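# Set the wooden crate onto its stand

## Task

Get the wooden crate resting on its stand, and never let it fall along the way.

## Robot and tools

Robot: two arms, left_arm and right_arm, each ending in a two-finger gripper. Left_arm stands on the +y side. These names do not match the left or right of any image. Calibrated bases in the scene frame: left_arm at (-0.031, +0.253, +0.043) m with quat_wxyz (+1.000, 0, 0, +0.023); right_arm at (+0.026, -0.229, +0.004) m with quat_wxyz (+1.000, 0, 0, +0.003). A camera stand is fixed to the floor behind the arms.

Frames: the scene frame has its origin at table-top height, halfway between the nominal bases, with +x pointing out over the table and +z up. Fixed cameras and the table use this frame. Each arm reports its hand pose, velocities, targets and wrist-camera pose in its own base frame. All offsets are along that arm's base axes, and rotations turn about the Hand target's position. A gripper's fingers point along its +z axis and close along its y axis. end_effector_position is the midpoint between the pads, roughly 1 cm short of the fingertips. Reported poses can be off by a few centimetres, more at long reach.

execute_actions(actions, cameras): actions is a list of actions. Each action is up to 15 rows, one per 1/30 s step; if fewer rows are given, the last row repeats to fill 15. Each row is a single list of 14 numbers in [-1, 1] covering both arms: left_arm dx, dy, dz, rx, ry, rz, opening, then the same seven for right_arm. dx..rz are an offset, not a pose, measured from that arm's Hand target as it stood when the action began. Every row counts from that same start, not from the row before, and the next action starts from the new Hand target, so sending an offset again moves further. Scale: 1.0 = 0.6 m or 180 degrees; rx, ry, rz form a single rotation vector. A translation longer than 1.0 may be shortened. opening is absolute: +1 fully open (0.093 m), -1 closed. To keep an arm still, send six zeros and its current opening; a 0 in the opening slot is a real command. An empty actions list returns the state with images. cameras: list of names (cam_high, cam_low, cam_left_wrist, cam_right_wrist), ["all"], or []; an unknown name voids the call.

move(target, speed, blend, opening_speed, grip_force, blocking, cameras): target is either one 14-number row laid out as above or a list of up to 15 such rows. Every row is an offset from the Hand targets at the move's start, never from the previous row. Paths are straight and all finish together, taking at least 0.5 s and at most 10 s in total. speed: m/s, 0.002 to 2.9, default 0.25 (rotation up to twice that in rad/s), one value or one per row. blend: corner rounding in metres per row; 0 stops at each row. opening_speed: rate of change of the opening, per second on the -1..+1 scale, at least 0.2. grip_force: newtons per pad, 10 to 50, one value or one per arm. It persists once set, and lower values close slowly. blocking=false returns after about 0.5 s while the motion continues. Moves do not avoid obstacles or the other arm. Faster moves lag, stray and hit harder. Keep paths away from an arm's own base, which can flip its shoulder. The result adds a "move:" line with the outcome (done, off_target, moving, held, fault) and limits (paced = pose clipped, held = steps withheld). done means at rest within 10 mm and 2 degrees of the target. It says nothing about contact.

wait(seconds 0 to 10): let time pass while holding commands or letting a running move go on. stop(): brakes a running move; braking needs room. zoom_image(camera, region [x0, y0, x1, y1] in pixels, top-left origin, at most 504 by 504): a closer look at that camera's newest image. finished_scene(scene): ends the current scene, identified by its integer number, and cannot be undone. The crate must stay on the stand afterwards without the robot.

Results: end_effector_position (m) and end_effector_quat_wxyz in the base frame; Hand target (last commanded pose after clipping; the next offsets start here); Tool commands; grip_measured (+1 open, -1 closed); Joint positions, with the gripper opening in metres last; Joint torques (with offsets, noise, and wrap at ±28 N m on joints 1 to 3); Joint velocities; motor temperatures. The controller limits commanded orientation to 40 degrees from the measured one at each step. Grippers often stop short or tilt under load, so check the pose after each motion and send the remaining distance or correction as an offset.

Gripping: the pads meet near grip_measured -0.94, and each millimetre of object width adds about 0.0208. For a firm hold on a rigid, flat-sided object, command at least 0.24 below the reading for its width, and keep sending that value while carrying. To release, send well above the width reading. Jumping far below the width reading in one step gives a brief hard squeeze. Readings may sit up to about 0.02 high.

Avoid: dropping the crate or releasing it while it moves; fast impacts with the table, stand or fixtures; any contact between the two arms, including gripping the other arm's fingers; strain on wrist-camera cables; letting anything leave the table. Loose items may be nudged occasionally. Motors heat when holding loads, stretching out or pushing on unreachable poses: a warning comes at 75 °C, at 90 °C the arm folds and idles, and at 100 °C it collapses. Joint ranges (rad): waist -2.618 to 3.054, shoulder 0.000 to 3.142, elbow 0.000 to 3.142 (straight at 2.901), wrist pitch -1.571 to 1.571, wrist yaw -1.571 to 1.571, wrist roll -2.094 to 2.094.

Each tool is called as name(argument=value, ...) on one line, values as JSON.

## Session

execute_actions(actions=[])

zoom_image(camera="cam_high", region=[280, 150, 530, 440])

zoom_image(camera="cam_low", region=[350, 20, 700, 320])

Scene clock: 0.00 s.
left_arm: end_effector_position=(+0.2379, -0.0965, +0.2552) grip_measured=+1.000 end_effector_quat_wxyz=(+0.483, +0.170, +0.841, -0.175) | right_arm: end_effector_position=(+0.2057, +0.0933, +0.2735) grip_measured=+1.000 end_effector_quat_wxyz=(+0.483, -0.209, +0.829, +0.191)
Joint positions: left_arm=[-0.172 0.677 0.814 -0.66 0.328 0.036 0.093] | right_arm=[0.07 0.606 0.888 -0.831 -0.486 -0.148 0.093]
Joint velocities: within noise
Joint torques (N m): no reading
Motor temperatures (°C): left_arm=[27 35 35 32 25 28 26] | right_arm=[30 28 36 32 31 26 28]
Heat: left arm: 35 °C; right arm: 36 °C.
Hand target: left_arm +0.2395, -0.0970, +0.2647; +0.495, +0.172, +0.834, -0.175 | right_arm +0.2060, +0.0933, +0.2774; +0.487, -0.210, +0.826, +0.191
Tool commands: left_gripper/opening=+1.0 right_gripper/opening=+1.0

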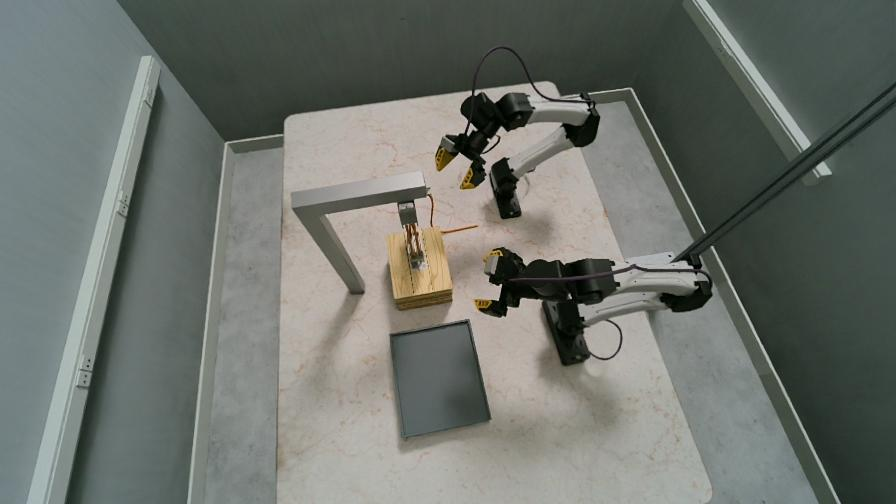

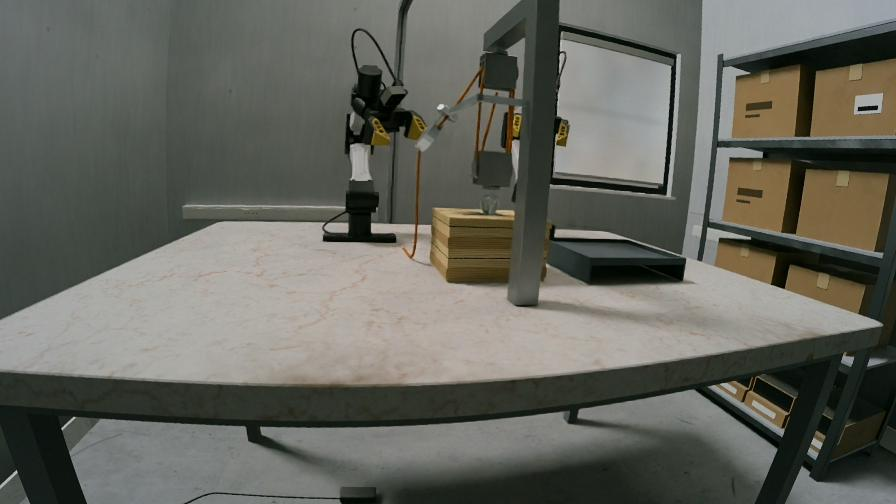

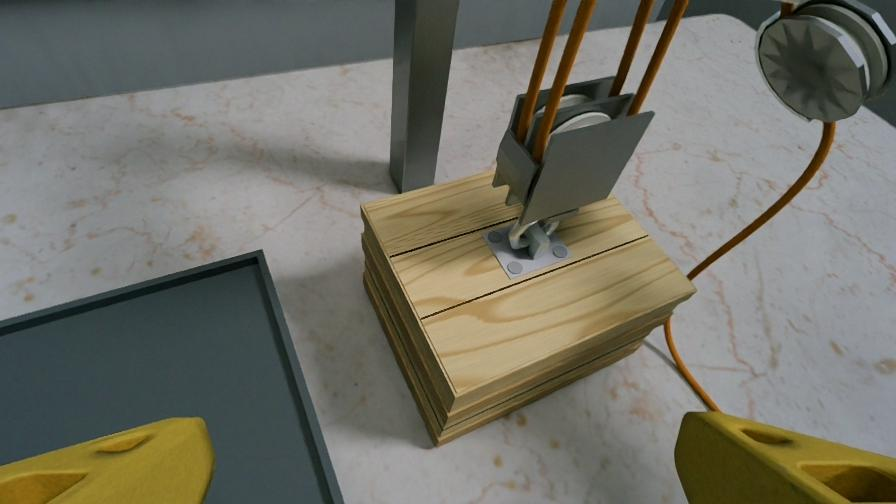

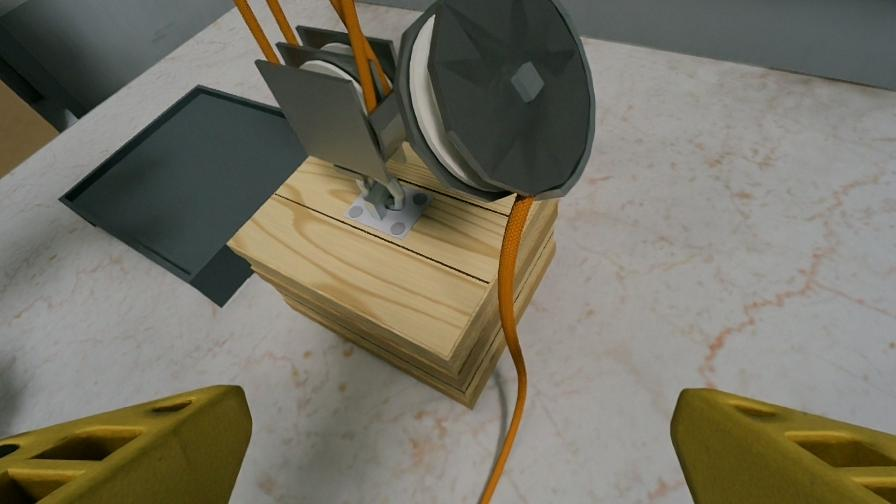

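Scaled by 1.738 from the camera's 896x504 image, which has a finer 1280x720 frame.

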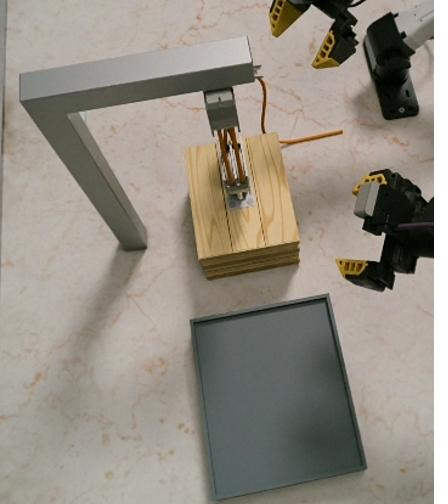

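Scaled by 1.440 from the camera's 896x504 image, which has a finer 1280x720 frame.

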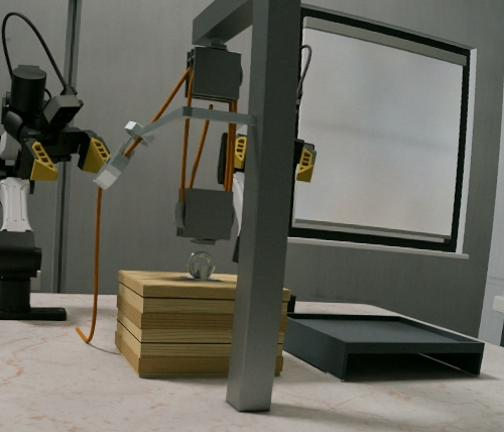

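move(target=[[0.2,0.495,-0.04,-0.176,0.370,0.555,0.4, -0.01,0.0,-0.08,-0.02,0.003,-0.09,0.5],[0.217,0.628,-0.208,-0.176,0.370,0.555,0.4, -0.01,0.036,-0.162,-0.039,0.006,-0.179,0.5],[0.242,0.637,-0.4,-0.176,0.370,0.555,0.4, -0.01,0.036,-0.162,-0.039,0.006,-0.179,0.5]], blend=[0.05,0.03,0], cameras=["all"])

Scene clock: 11.40 s.
left_arm: end_effector_position=(+0.3800, +0.2836, +0.0228) grip_measured=+0.403 end_effector_quat_wxyz=(+0.012, +0.711, -0.703, +0.003) | right_arm: end_effector_position=(+0.2001, +0.1157, +0.1789) grip_measured=+0.503 end_effector_quat_wxyz=(+0.498, -0.002, +0.867, +0.004)
Joint positions: left_arm=[0.645 2.475 2.19 -1.307 0.01 -0.937 0.065] | right_arm=[1.125 0.773 0.632 -0.783 0.887 0.805 0.069]
Joint velocities: left_arm=[0.012 0.007 0.002 0.007 -0.051 -0.154 0] | right_arm=[within noise]
Joint torques (N m): left_arm=[-0.87 -12.44 6.28 0.61 -0.22 0.05] | right_arm=[0.23 0.29 6.79 1.19 0.65 0.09]
Heat: left arm: 37 °C; right arm: 38 °C.
Hand target: left_arm +0.3847, +0.2852, +0.0247; +0.000, +0.707, -0.708, -0.001 | right_arm +0.2000, +0.1150, +0.1803; +0.500, +0.000, +0.866, +0.000
Off the commanded pose: left_arm 0.005 m, 2 deg | right_arm 0.002 m, 1 deg.
move: done

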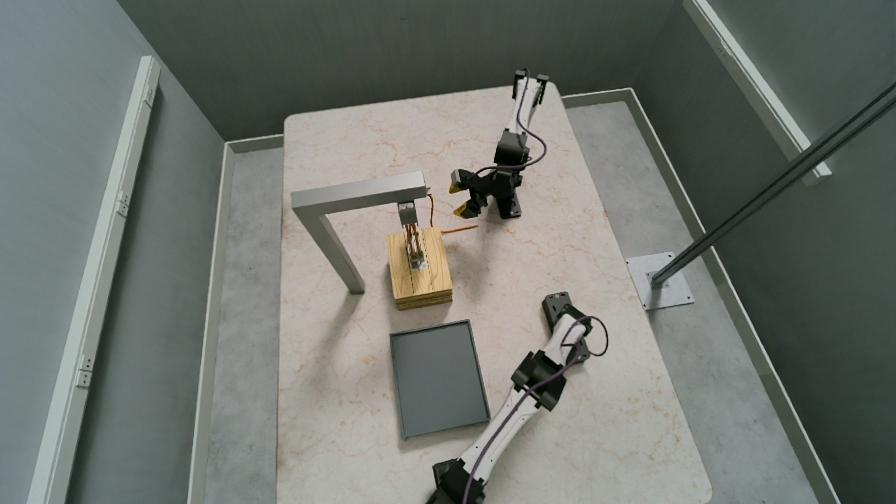

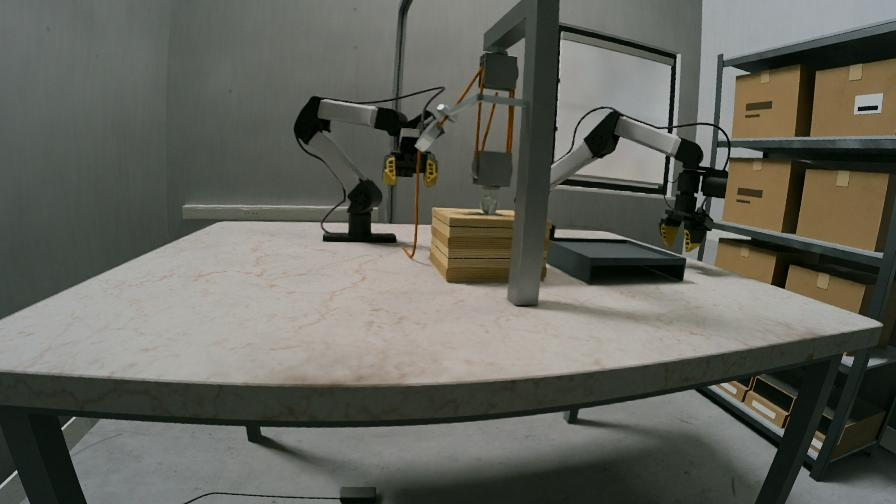

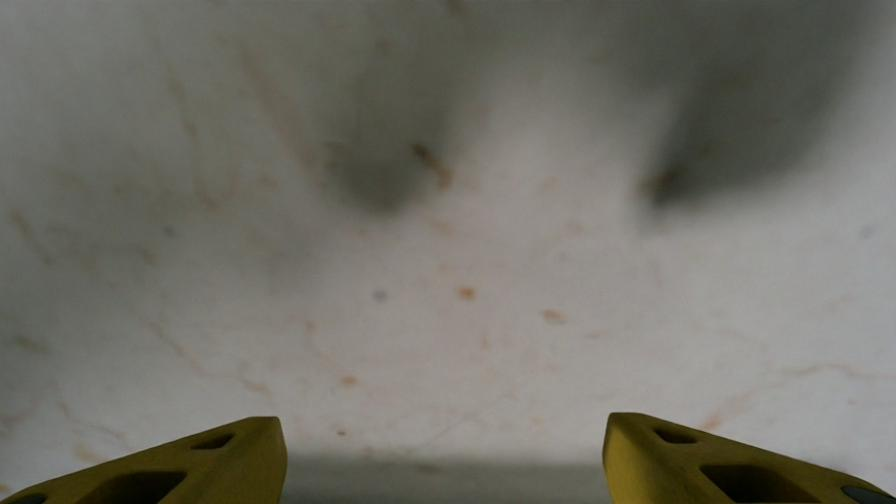

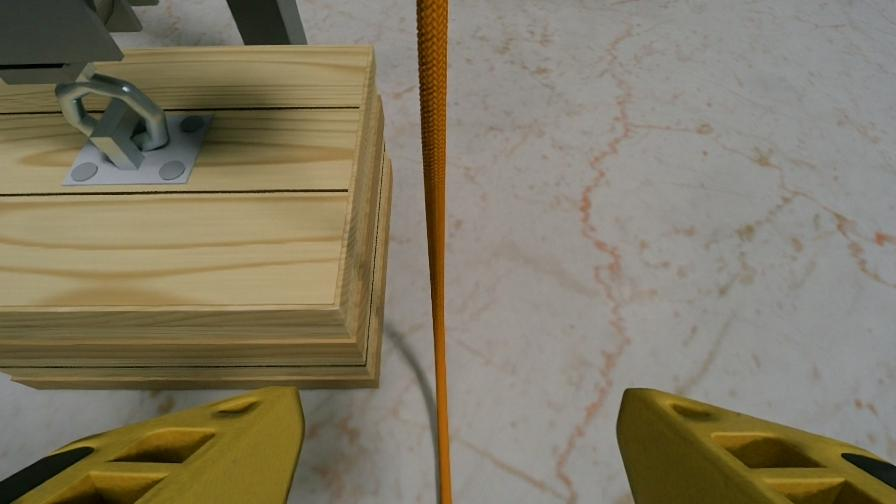

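move(target=[0,0,0,0,0,0,0.4, 0.12,0.01,0.003,0,-0.067,0,0.3], speed=0.15, cameras=["cam_right_wrist","cam_low"])

Scene clock: 14.83 s.
left_arm: end_effector_position=(+0.3801, +0.2837, +0.0228) grip_measured=+0.403 end_effector_quat_wxyz=(+0.012, +0.711, -0.703, +0.004) | right_arm: end_effector_position=(+0.2703, +0.1196, +0.1846) grip_measured=+0.303 end_effector_quat_wxyz=(+0.588, +0.002, +0.809, -0.004)
Joint positions: left_arm=[0.645 2.475 2.19 -1.307 0.01 -0.937 0.065] | right_arm=[0.832 0.866 0.445 -0.033 0.787 0.329 0.06]
Joint torques (N m): left_arm=[-0.87 -12.42 6.19 0.59 -0.21 0.03] | right_arm=[-0.75 -0.57 5.82 2.06 0.14 -0.06]
Heat: left arm: 38 °C; right arm: 38 °C.
Hand target: left_arm +0.3847, +0.2852, +0.0247; +0.000, +0.707, -0.708, -0.001 | right_arm +0.2720, +0.1209, +0.1822; +0.588, +0.000, +0.809, +0.000
Off the commanded pose: left_arm 0.005 m, 2 deg | right_arm 0.003 m, 0 deg.
move: done
Images, in order (width x height): cam_low 896x504, cam_right_wrist 896x504.

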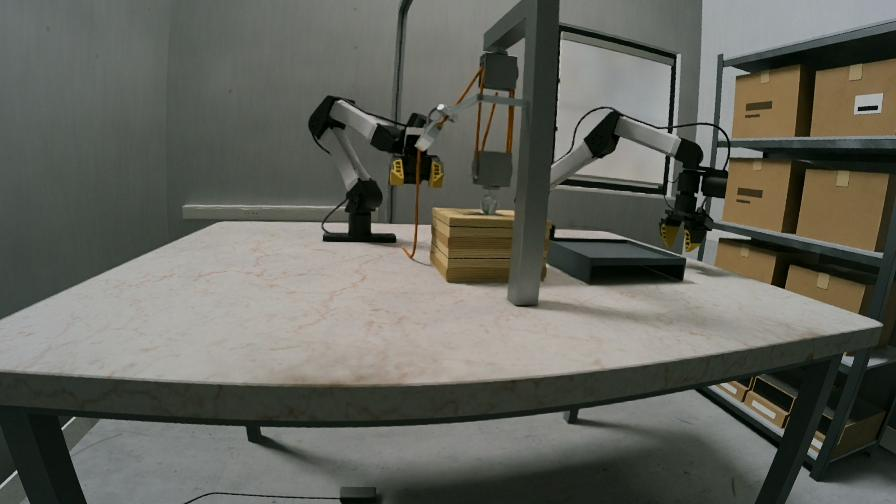

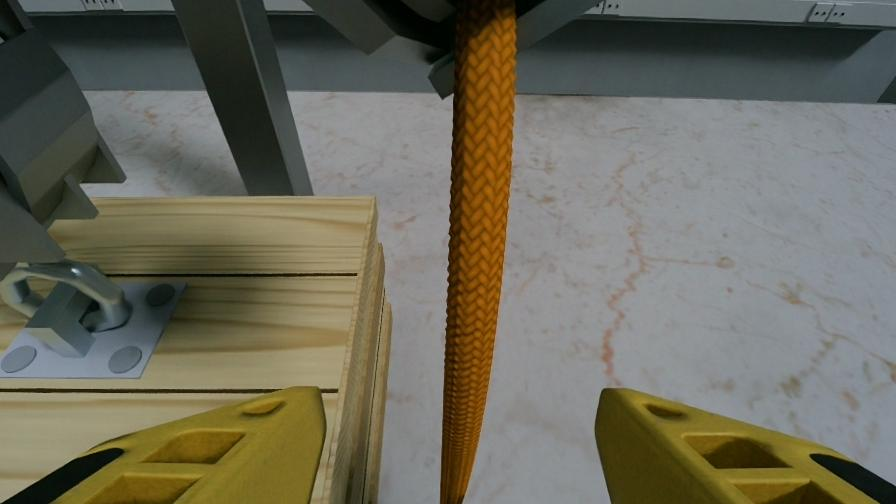

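move(target=[[0,0,0,0,0,0,0.4, 0.032,0.003,-0.005,0,0,0,0.3],[0,0,0,0,0,0,0.4, 0.032,0.003,-0.005,0,0,0,-1]], speed=0.1, cameras=["cam_right_wrist","cam_low"])

Scene clock: 17.47 s.
left_arm: end_effector_position=(+0.3801, +0.2837, +0.0228) grip_measured=+0.403 end_effector_quat_wxyz=(+0.012, +0.711, -0.703, +0.004) | right_arm: end_effector_position=(+0.2828, +0.1187, +0.1753) grip_measured=-0.963 end_effector_quat_wxyz=(+0.582, +0.001, +0.813, -0.012)
Joint positions: left_arm=[0.645 2.475 2.19 -1.307 0.01 -0.937 0.065] | right_arm=[0.781 0.935 0.438 0.041 0.75 0.303 0]
Joint torques (N m): left_arm=[-0.91 -12.44 6.26 0.57 -0.21 0.04] | right_arm=[-2.32 0.36 7.12 2.34 -0.16 -0.2]
Heat: left arm: 38 °C; right arm: 38 °C.
Hand target: left_arm +0.3847, +0.2852, +0.0247; +0.000, +0.707, -0.708, -0.001 | right_arm +0.2912, +0.1228, +0.1792; +0.588, +0.000, +0.809, +0.000
Off the commanded pose: left_arm 0.005 m, 2 deg | right_arm 0.010 m, 2 deg.
move: done
Images, in order (width x height): cam_low 896x504, cam_right_wrist 896x504.

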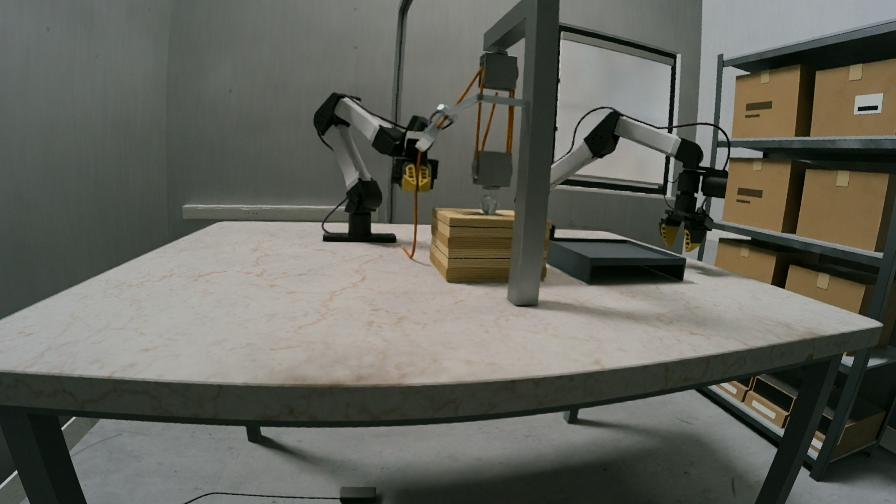

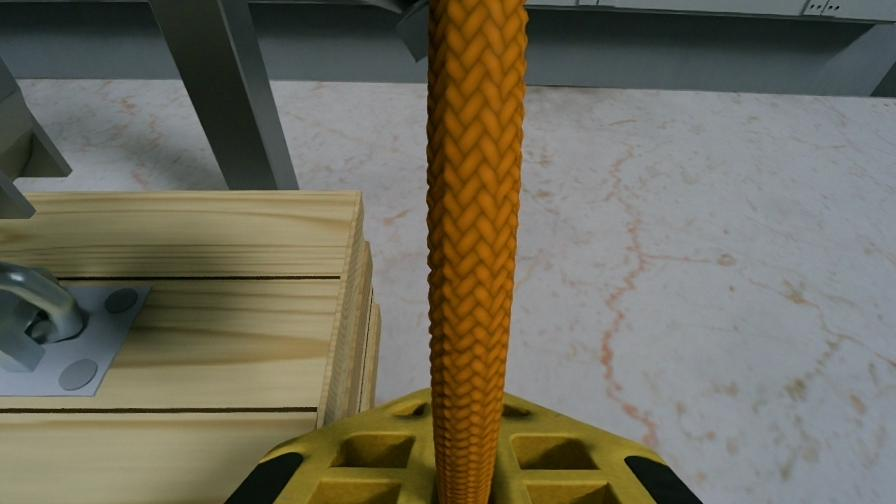

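move(target=[[0,0,0,0,0,0,0.4, -0.018,-0.405,0.0,0.007,0.033,-0.069,-1],[0,0,0,0,0,0,0.4, -0.352,-0.738,0.035,0.0146,0.066,-0.138,-1]], speed=0.12, blend=[0.06,0], cameras=["cam_low","cam_high","cam_right_wrist"])

Scene clock: 25.67 s.
left_arm: end_effector_position=(+0.3801, +0.2837, +0.0228) grip_measured=+0.403 end_effector_quat_wxyz=(+0.012, +0.711, -0.703, +0.004) | right_arm: end_effector_position=(+0.1117, -0.2312, +0.2067) grip_measured=-0.963 end_effector_quat_wxyz=(+0.504, +0.201, +0.838, +0.058)
Joint positions: left_arm=[0.645 2.475 2.19 -1.307 0.01 -0.937 0.065] | right_arm=[-1.731 1.378 1.097 -1.36 -1.062 -1.301 0]
Joint torques (N m): left_arm=[-0.92 -12.44 6.23 0.58 -0.2 0.04] | right_arm=[-7.41 -0.16 10.65 3.14 -0.11 0.36]
Heat: left arm: 39 °C; right arm: 40 °C.
Hand target: left_arm +0.3847, +0.2852, +0.0247; +0.000, +0.707, -0.708, -0.001 | right_arm +0.0798, -0.3201, +0.2003; +0.488, +0.187, +0.846, -0.108
Off the commanded pose: left_arm 0.005 m, 2 deg | right_arm 0.095 m, 19 deg.
move: off_target (right_arm)
Images, in order (width x height): cam_high 896x504, cam_low 896x504, cam_right_wrist 896x504.

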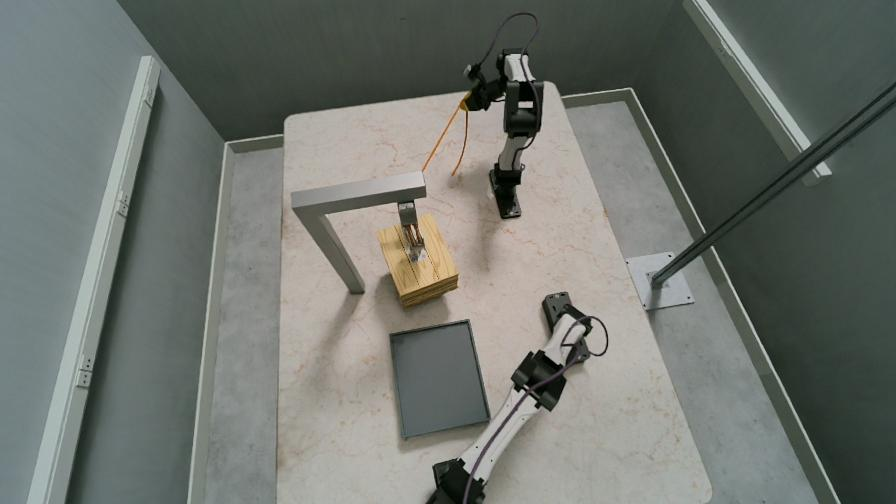

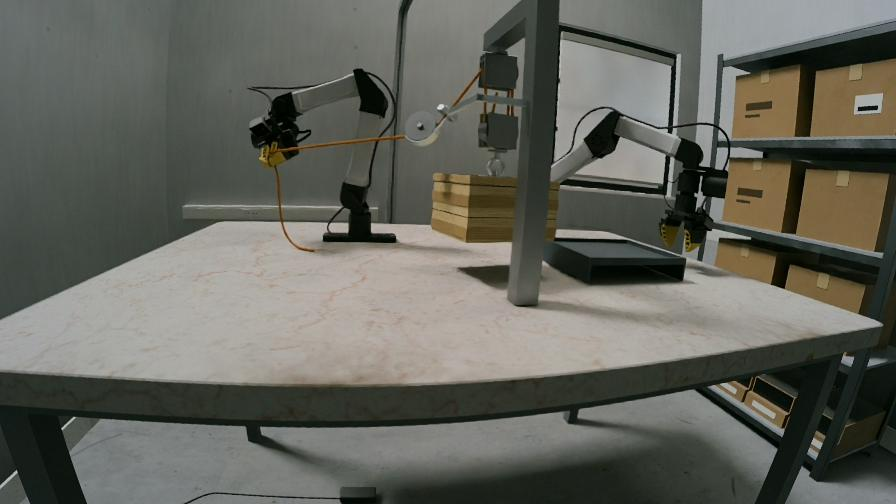

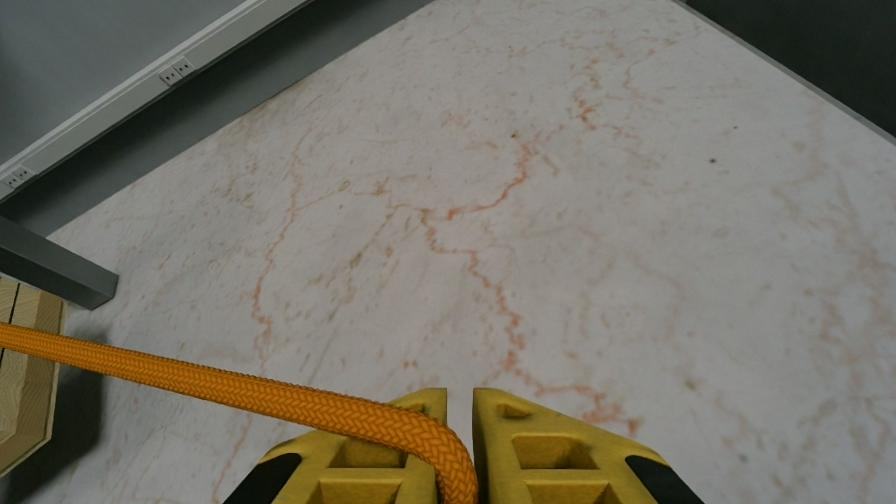

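move(target=[[0,-0.02,-0.038,0,0,0,0.4, -0.1,-0.06,0.02,0,0,0,-1],[0.0,-0.16,-0.03,0,0,0,0.4, -0.11,-0.07,0.02,0,0,0,-1]], speed=0.1, blend=[0.01,0], cameras=["cam_low","cam_high","cam_left_wrist"])

Scene clock: 29.70 s.
left_arm: end_effector_position=(+0.3763, +0.1936, -0.0114) grip_measured=+0.403 end_effector_quat_wxyz=(+0.022, +0.704, -0.710, -0.014) | right_arm: end_effector_position=(+0.0570, -0.2826, +0.2140) grip_measured=-0.963 end_effector_quat_wxyz=(+0.486, +0.188, +0.853, +0.031)
Joint positions: left_arm=[0.47 2.301 1.74 -1.06 -0.013 -1.092 0.065] | right_arm=[-1.885 1.647 1.397 -1.572 -0.997 -1.588 0]
Joint torques (N m): left_arm=[-1.48 -15.17 5.23 0.44 0.05 -0.24] | right_arm=[-7.79 -1.37 11.25 2.37 -1.06 0.42]
Motor temperatures (°C): left_arm=[27 40 39 33 25 28 26] | right_arm=[32 28 41 37 32 26 29]
Heat: left arm: 40 °C; right arm: 41 °C.
Hand target: left_arm +0.3847, +0.1893, +0.0068; +0.000, +0.707, -0.708, -0.001 | right_arm +0.0138, -0.3621, +0.2123; +0.488, +0.187, +0.846, -0.108
Off the commanded pose: left_arm 0.020 m, 3 deg | right_arm 0.090 m, 16 deg.
joint read past its limit (right arm) — joint 4 (wrist pitch), lower limit.
move: off_target (left_arm, right_arm)
Images, in order (width x height): cam_high 896x504, cam_low 896x504, cam_left_wrist 896x504.

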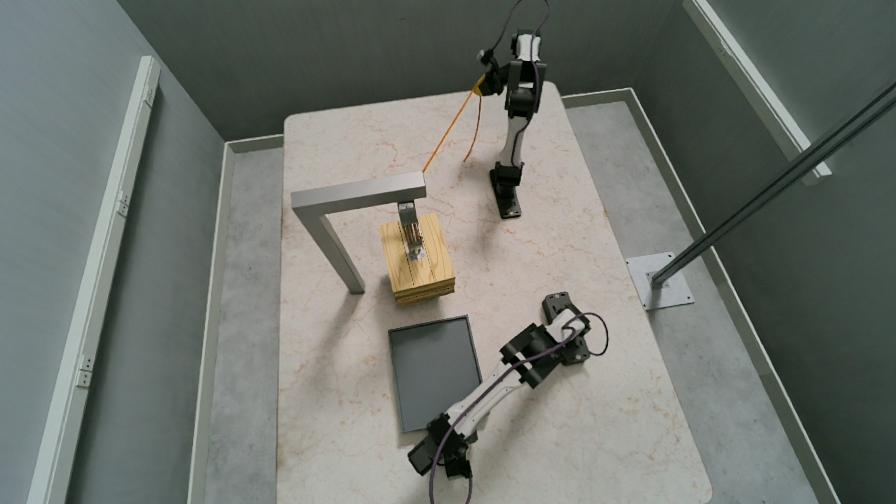

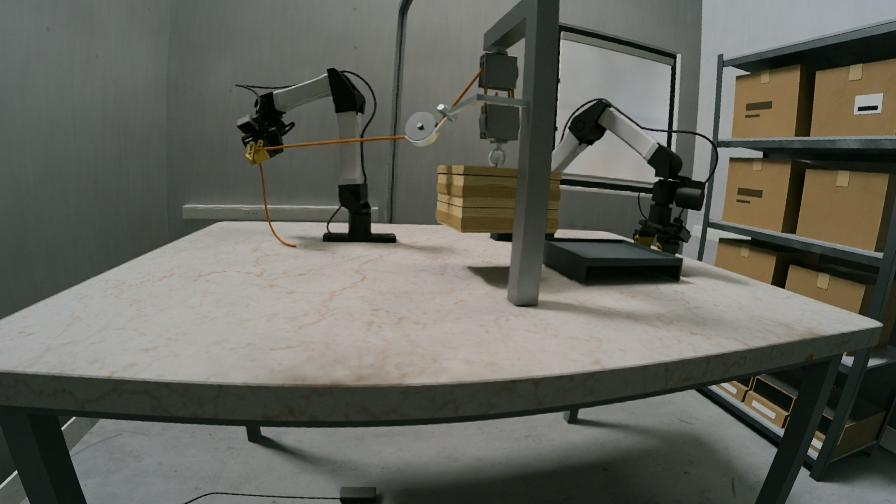

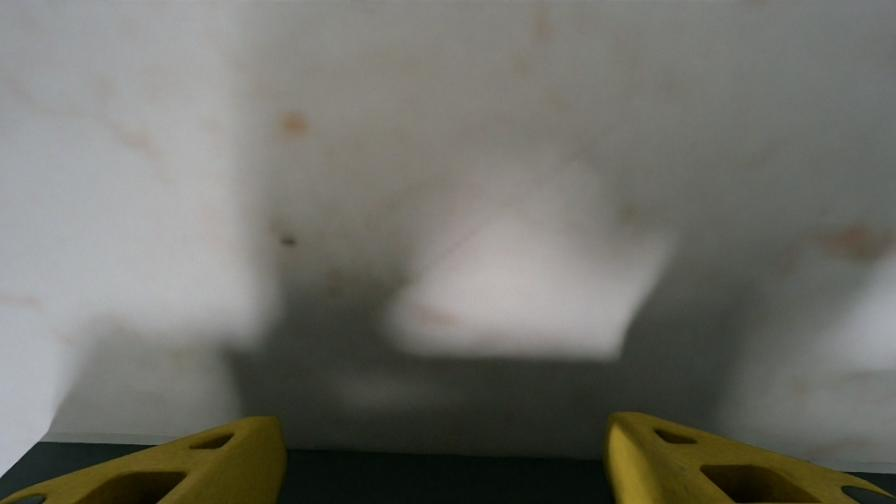

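move(target=[-0.02,-0.46,0.004,0,0,0,0.4, 0,0,0,0,0,0,-1], speed=0.11, cameras=["cam_low","cam_high"])

zoom_image(camera="cam_high", region=[360, 200, 490, 360])

Scene clock: 50.67 s.
left_arm: end_effector_position=(+0.3627, -0.0780, -0.0055) grip_measured=+0.403 end_effector_quat_wxyz=(+0.005, +0.703, -0.711, -0.027) | right_arm: end_effector_position=(+0.0560, -0.2834, +0.2141) grip_measured=-0.963 end_effector_quat_wxyz=(+0.486, +0.189, +0.853, +0.030)
Joint positions: left_arm=[-0.221 2.101 1.433 -0.952 -0.021 -1.781 0.065] | right_arm=[-1.887 1.649 1.4 -1.572 -0.997 -1.588 0]
Joint torques (N m): left_arm=[-0.85 -11.49 8.05 0.23 0.12 -0.2] | right_arm=[-7.51 -1.44 11.11 2.37 -1.07 0.42]
Motor temperatures (°C): left_arm=[28 46 38 32 25 28 26] | right_arm=[34 28 44 39 32 26 29]
Heat: left arm: 46 °C; right arm: 44 °C.
Hand target: left_arm +0.3728, -0.0867, +0.0092; +0.000, +0.707, -0.707, -0.001 | right_arm +0.0139, -0.3621, +0.2123; +0.488, +0.187, +0.846, -0.108
Off the commanded pose: left_arm 0.020 m, 3 deg | right_arm 0.089 m, 16 deg.
joint read past its limit (right arm) — joint 4 (wrist pitch), lower limit.
move: off_target (left_arm, right_arm)
Images, in order (width x height): cam_high 896x504, cam_low 896x504.

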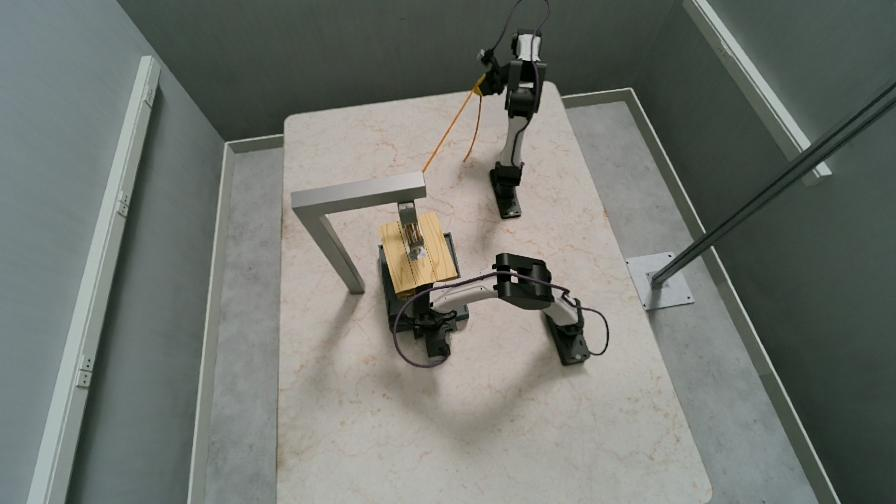

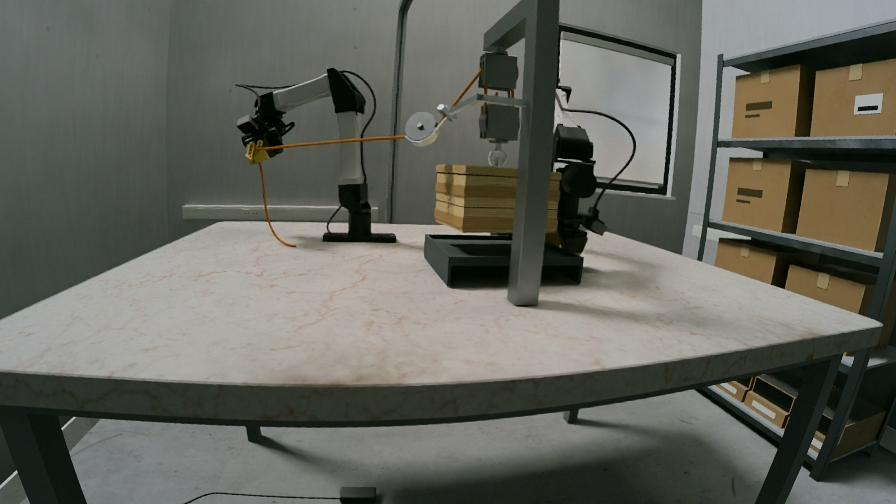

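Scaled by 3.150 from the camera's 896x504 image, which has a finer 1280x720 frame.

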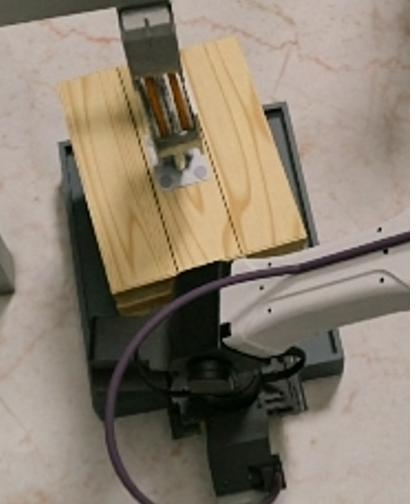

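move(target=[0.0,-0.035,0.0,0,0,0,0.4, 0,0,0,0,0,0,-1], speed=0.06, cameras=["cam_low","cam_high"])

Scene clock: 52.90 s.
left_arm: end_effector_position=(+0.3637, -0.0952, +0.0008) grip_measured=+0.403 end_effector_quat_wxyz=(+0.001, +0.705, -0.709, -0.023) | right_arm: end_effector_position=(+0.0560, -0.2834, +0.2141) grip_measured=-0.963 end_effector_quat_wxyz=(+0.486, +0.189, +0.853, +0.030)
Joint positions: left_arm=[-0.265 2.101 1.46 -0.971 -0.021 -1.831 0.065] | right_arm=[-1.887 1.649 1.4 -1.572 -0.997 -1.588 0]
Joint torques (N m): left_arm=[-1.72 -9.88 8.24 0.35 0.13 -0.2] | right_arm=[-7.51 -1.44 11.11 2.37 -1.07 0.42]
Heat: left arm: 47 °C; right arm: 44 °C.
Hand target: left_arm +0.3728, -0.1077, +0.0092; +0.000, +0.707, -0.708, -0.001 | right_arm +0.0139, -0.3621, +0.2123; +0.488, +0.187, +0.846, -0.108
Off the commanded pose: left_arm 0.018 m, 3 deg | right_arm 0.089 m, 16 deg.
joint read past its limit (right arm) — joint 4 (wrist pitch), lower limit.
move: off_target (left_arm, right_arm)
Images, in order (width x height): cam_high 896x504, cam_low 896x504.

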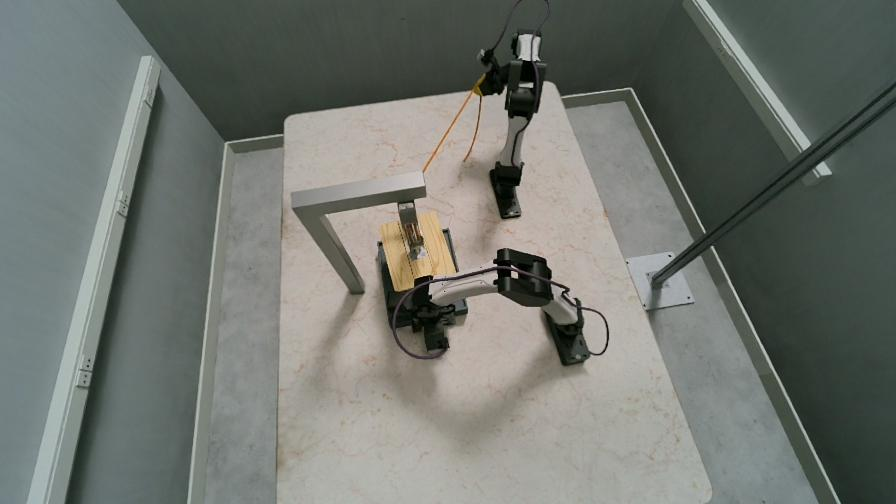

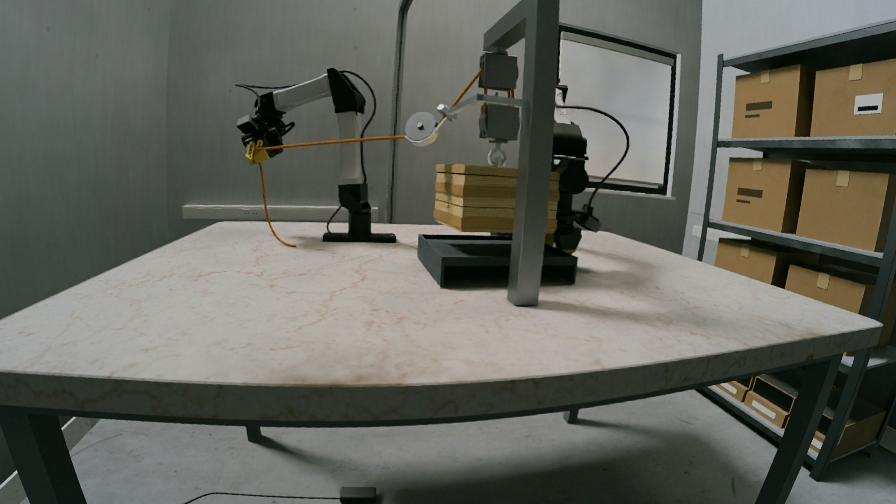

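move(target=[[0,0.07,0.0,0,0,0,0.4, 0.193,0.137,-0.02,0,0,0,-1],[0,0.13,0.0,0,0,0,0.4, 0.343,0.337,-0.037,0,0,0,-1]], cameras=["cam_low","cam_high"], speed=0.06, blend=[0.03,0])

zoom_image(camera="cam_low", region=[400, 120, 620, 310])

zoom_image(camera="cam_high", region=[360, 200, 490, 360])

Scene clock: 60.67 s.
left_arm: end_effector_position=(+0.3662, -0.0309, -0.0048) grip_measured=+0.403 end_effector_quat_wxyz=(+0.015, +0.707, -0.707, -0.021) | right_arm: end_effector_position=(+0.2237, -0.1465, +0.1905) grip_measured=-0.963 end_effector_quat_wxyz=(+0.491, +0.165, +0.852, -0.077)
Joint positions: left_arm=[-0.086 2.09 1.419 -0.952 -0.004 -1.656 0.065] | right_arm=[-0.84 0.703 0.591 -0.475 -0.421 -0.229 0]
Joint torques (N m): left_arm=[0.46 -13.05 5.05 0.45 -0.08 0.03] | right_arm=[-0.68 -0.59 5.78 2.16 0.63 0.14]
Heat: left arm: 49 °C; right arm: 44 °C.
Hand target: left_arm +0.3728, -0.0298, +0.0092; +0.000, +0.707, -0.708, -0.001 | right_arm +0.2196, -0.1598, +0.1900; +0.488, +0.187, +0.846, -0.108
Off the commanded pose: left_arm 0.016 m, 3 deg | right_arm 0.014 m, 4 deg.
move: off_target (left_arm, right_arm)
Images, in order (width x height): cam_high 896x504, cam_low 896x504.

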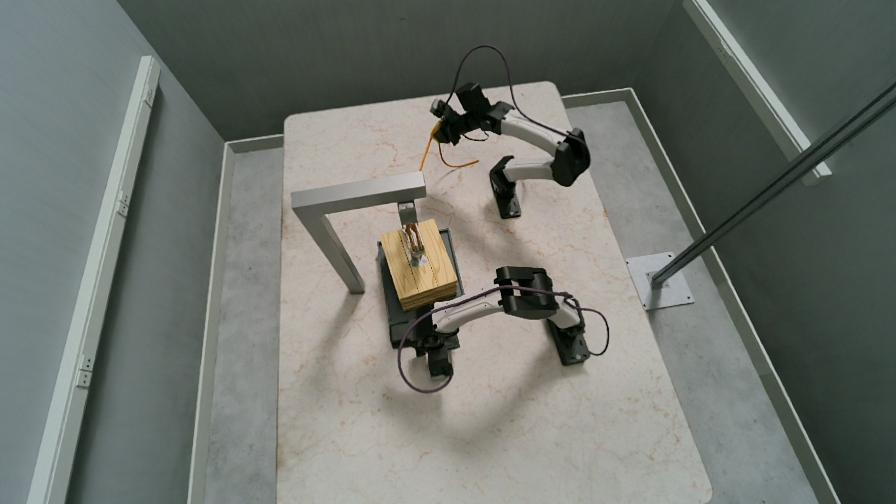

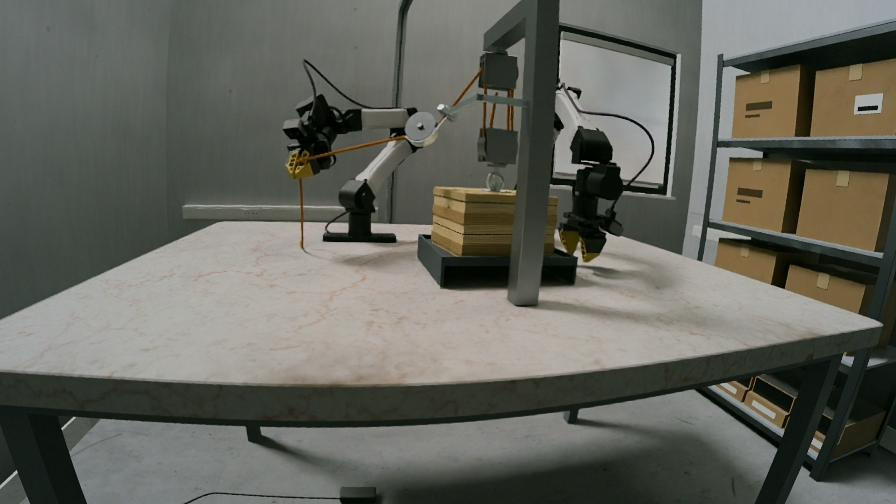

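Scaled by 2.291 from the camera's 896x504 image, which has a finer 1280x720 frame.

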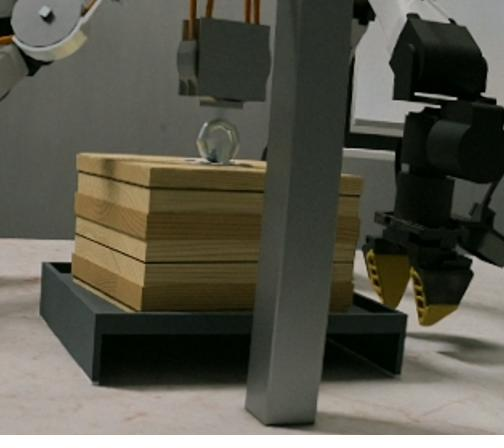

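Scaled by 3.150 from the camera's 896x504 image, which has a finer 1280x720 frame.

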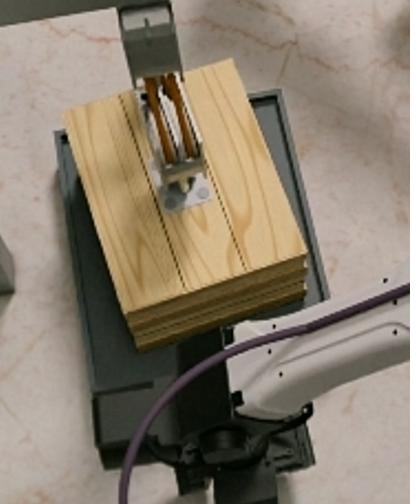

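Landed, same as scene 1. Add slack, release, back off.

move(target=[[0,0.08,0.0,0,0,0,0.4, 0.05,0.1,-0.02,0,0,0,-1],[0,0.08,0.0,0,0,0,0.4, 0.08,0.2,-0.1,0,0,0,-1]], speed=0.12, blend=[0.02,0])

move(target=[0,0,0,0,0,0,0.4, 0,0,0,0,0,0,0.5], opening_speed=1.0)

move(target=[0,0,0.03,0,0,0,0.4, -0.12,-0.06,0.02,0,0,0,0.5], speed=0.15, cameras=["cam_low","cam_high"])

Scene clock: 64.13 s.
left_arm: end_effector_position=(+0.3658, +0.0164, -0.0050) grip_measured=+0.403 end_effector_quat_wxyz=(+0.019, +0.707, -0.707, -0.019) | right_arm: end_effector_position=(+0.2652, -0.0400, +0.1290) grip_measured=-0.963 end_effector_quat_wxyz=(+0.481, +0.182, +0.851, -0.109)
Joint positions: left_arm=[0.044 2.086 1.412 -0.949 -0.003 -1.527 0.065] | right_arm=[0.154 0.743 0.37 -0.25 0.496 0.317 0]
Joint torques (N m): left_arm=[0.34 -13.03 5.34 0.46 -0.09 0.06] | right_arm=[0.23 0.08 6.11 2.05 0.36 0.08]
Heat: left arm: 50 °C; right arm: 44 °C.
Hand target: left_arm +0.3727, +0.0183, +0.0091; +0.000, +0.707, -0.707, -0.001 | right_arm +0.2676, -0.0398, +0.1299; +0.488, +0.187, +0.846, -0.108
Off the commanded pose: left_arm 0.016 m, 3 deg | right_arm 0.003 m, 1 deg.
move: off_target (left_arm)

Scene clock: 65.87 s.
left_arm: end_effector_position=(+0.3658, +0.0164, -0.0050) grip_measured=+0.403 end_effector_quat_wxyz=(+0.019, +0.707, -0.707, -0.019) | right_arm: end_effector_position=(+0.2654, -0.0401, +0.1294) grip_measured=+0.497 end_effector_quat_wxyz=(+0.482, +0.183, +0.850, -0.109)
Joint positions: left_arm=[0.044 2.086 1.412 -0.949 -0.003 -1.527 0.065] | right_arm=[0.154 0.743 0.37 -0.248 0.497 0.318 0.069]
Joint torques (N m): left_arm=[0.35 -12.92 5.31 0.44 -0.09 0.06] | right_arm=[0.24 0.1 6.09 2.05 0.36 0.08]
Heat: left arm: 50 °C; right arm: 44 °C.
Hand target: left_arm +0.3727, +0.0183, +0.0091; +0.000, +0.707, -0.707, -0.001 | right_arm +0.2676, -0.0398, +0.1300; +0.488, +0.187, +0.846, -0.108
Off the commanded pose: left_arm 0.016 m, 3 deg | right_arm 0.002 m, 1 deg.
move: off_target (left_arm)

Scene clock: 67.43 s.
left_arm: end_effector_position=(+0.3622, +0.0163, +0.0069) grip_measured=+0.403 end_effector_quat_wxyz=(+0.020, +0.707, -0.707, -0.020) | right_arm: end_effector_position=(+0.1966, -0.0767, +0.1387) grip_measured=+0.497 end_effector_quat_wxyz=(+0.485, +0.190, +0.847, -0.110)
Joint positions: left_arm=[0.044 2.06 1.422 -0.991 -0.003 -1.527 0.065] | right_arm=[-0.213 0.259 0.346 -0.63 0.199 0.116 0.069]
Joint torques (N m): left_arm=[0.35 -12.77 7.86 0.19 -0.09 0.06] | right_arm=[-0.76 0.91 7.06 1.84 -0.03 -0.07]
Heat: left arm: 50 °C; right arm: 44 °C.
Hand target: left_arm +0.3728, +0.0183, +0.0272; +0.000, +0.707, -0.707, -0.001 | right_arm +0.1956, -0.0759, +0.1419; +0.488, +0.188, +0.846, -0.108
Off the commanded pose: left_arm 0.023 m, 3 deg | right_arm 0.003 m, 1 deg.
move: off_target (left_arm)
Images, in order (width x height): cam_high 896x504, cam_low 896x504.

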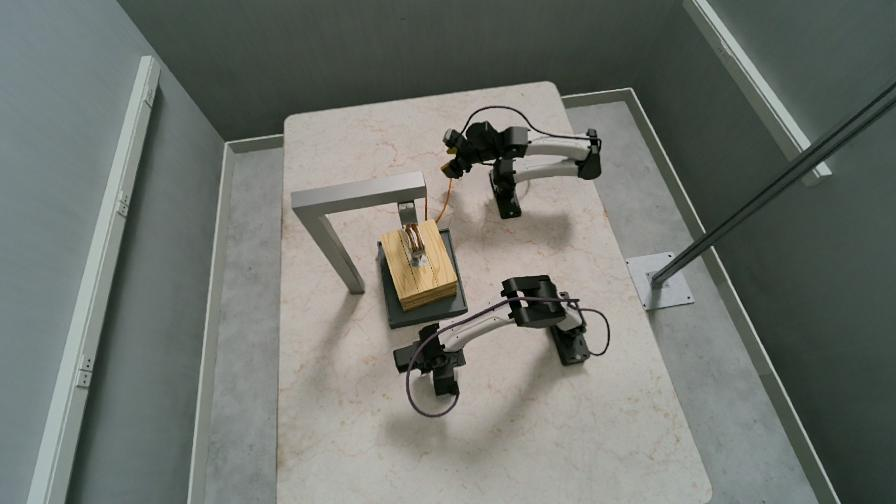

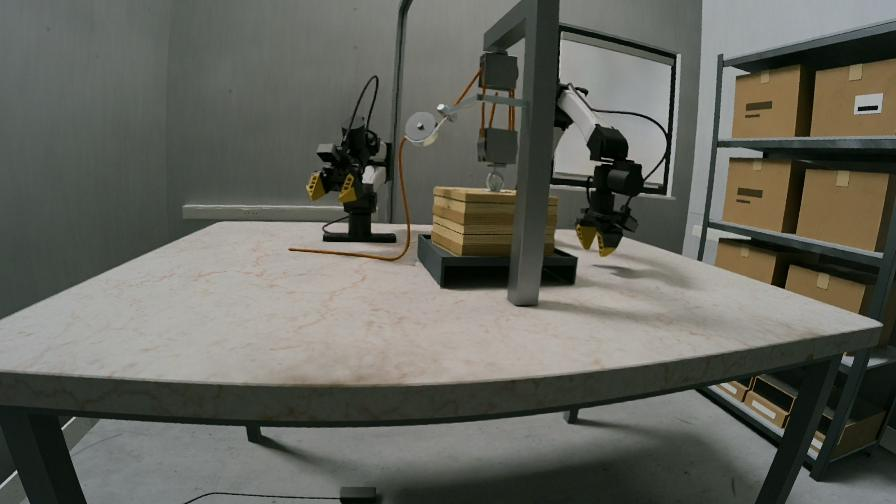

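finished_scene(scene=2)

The scene is finished: the task was done.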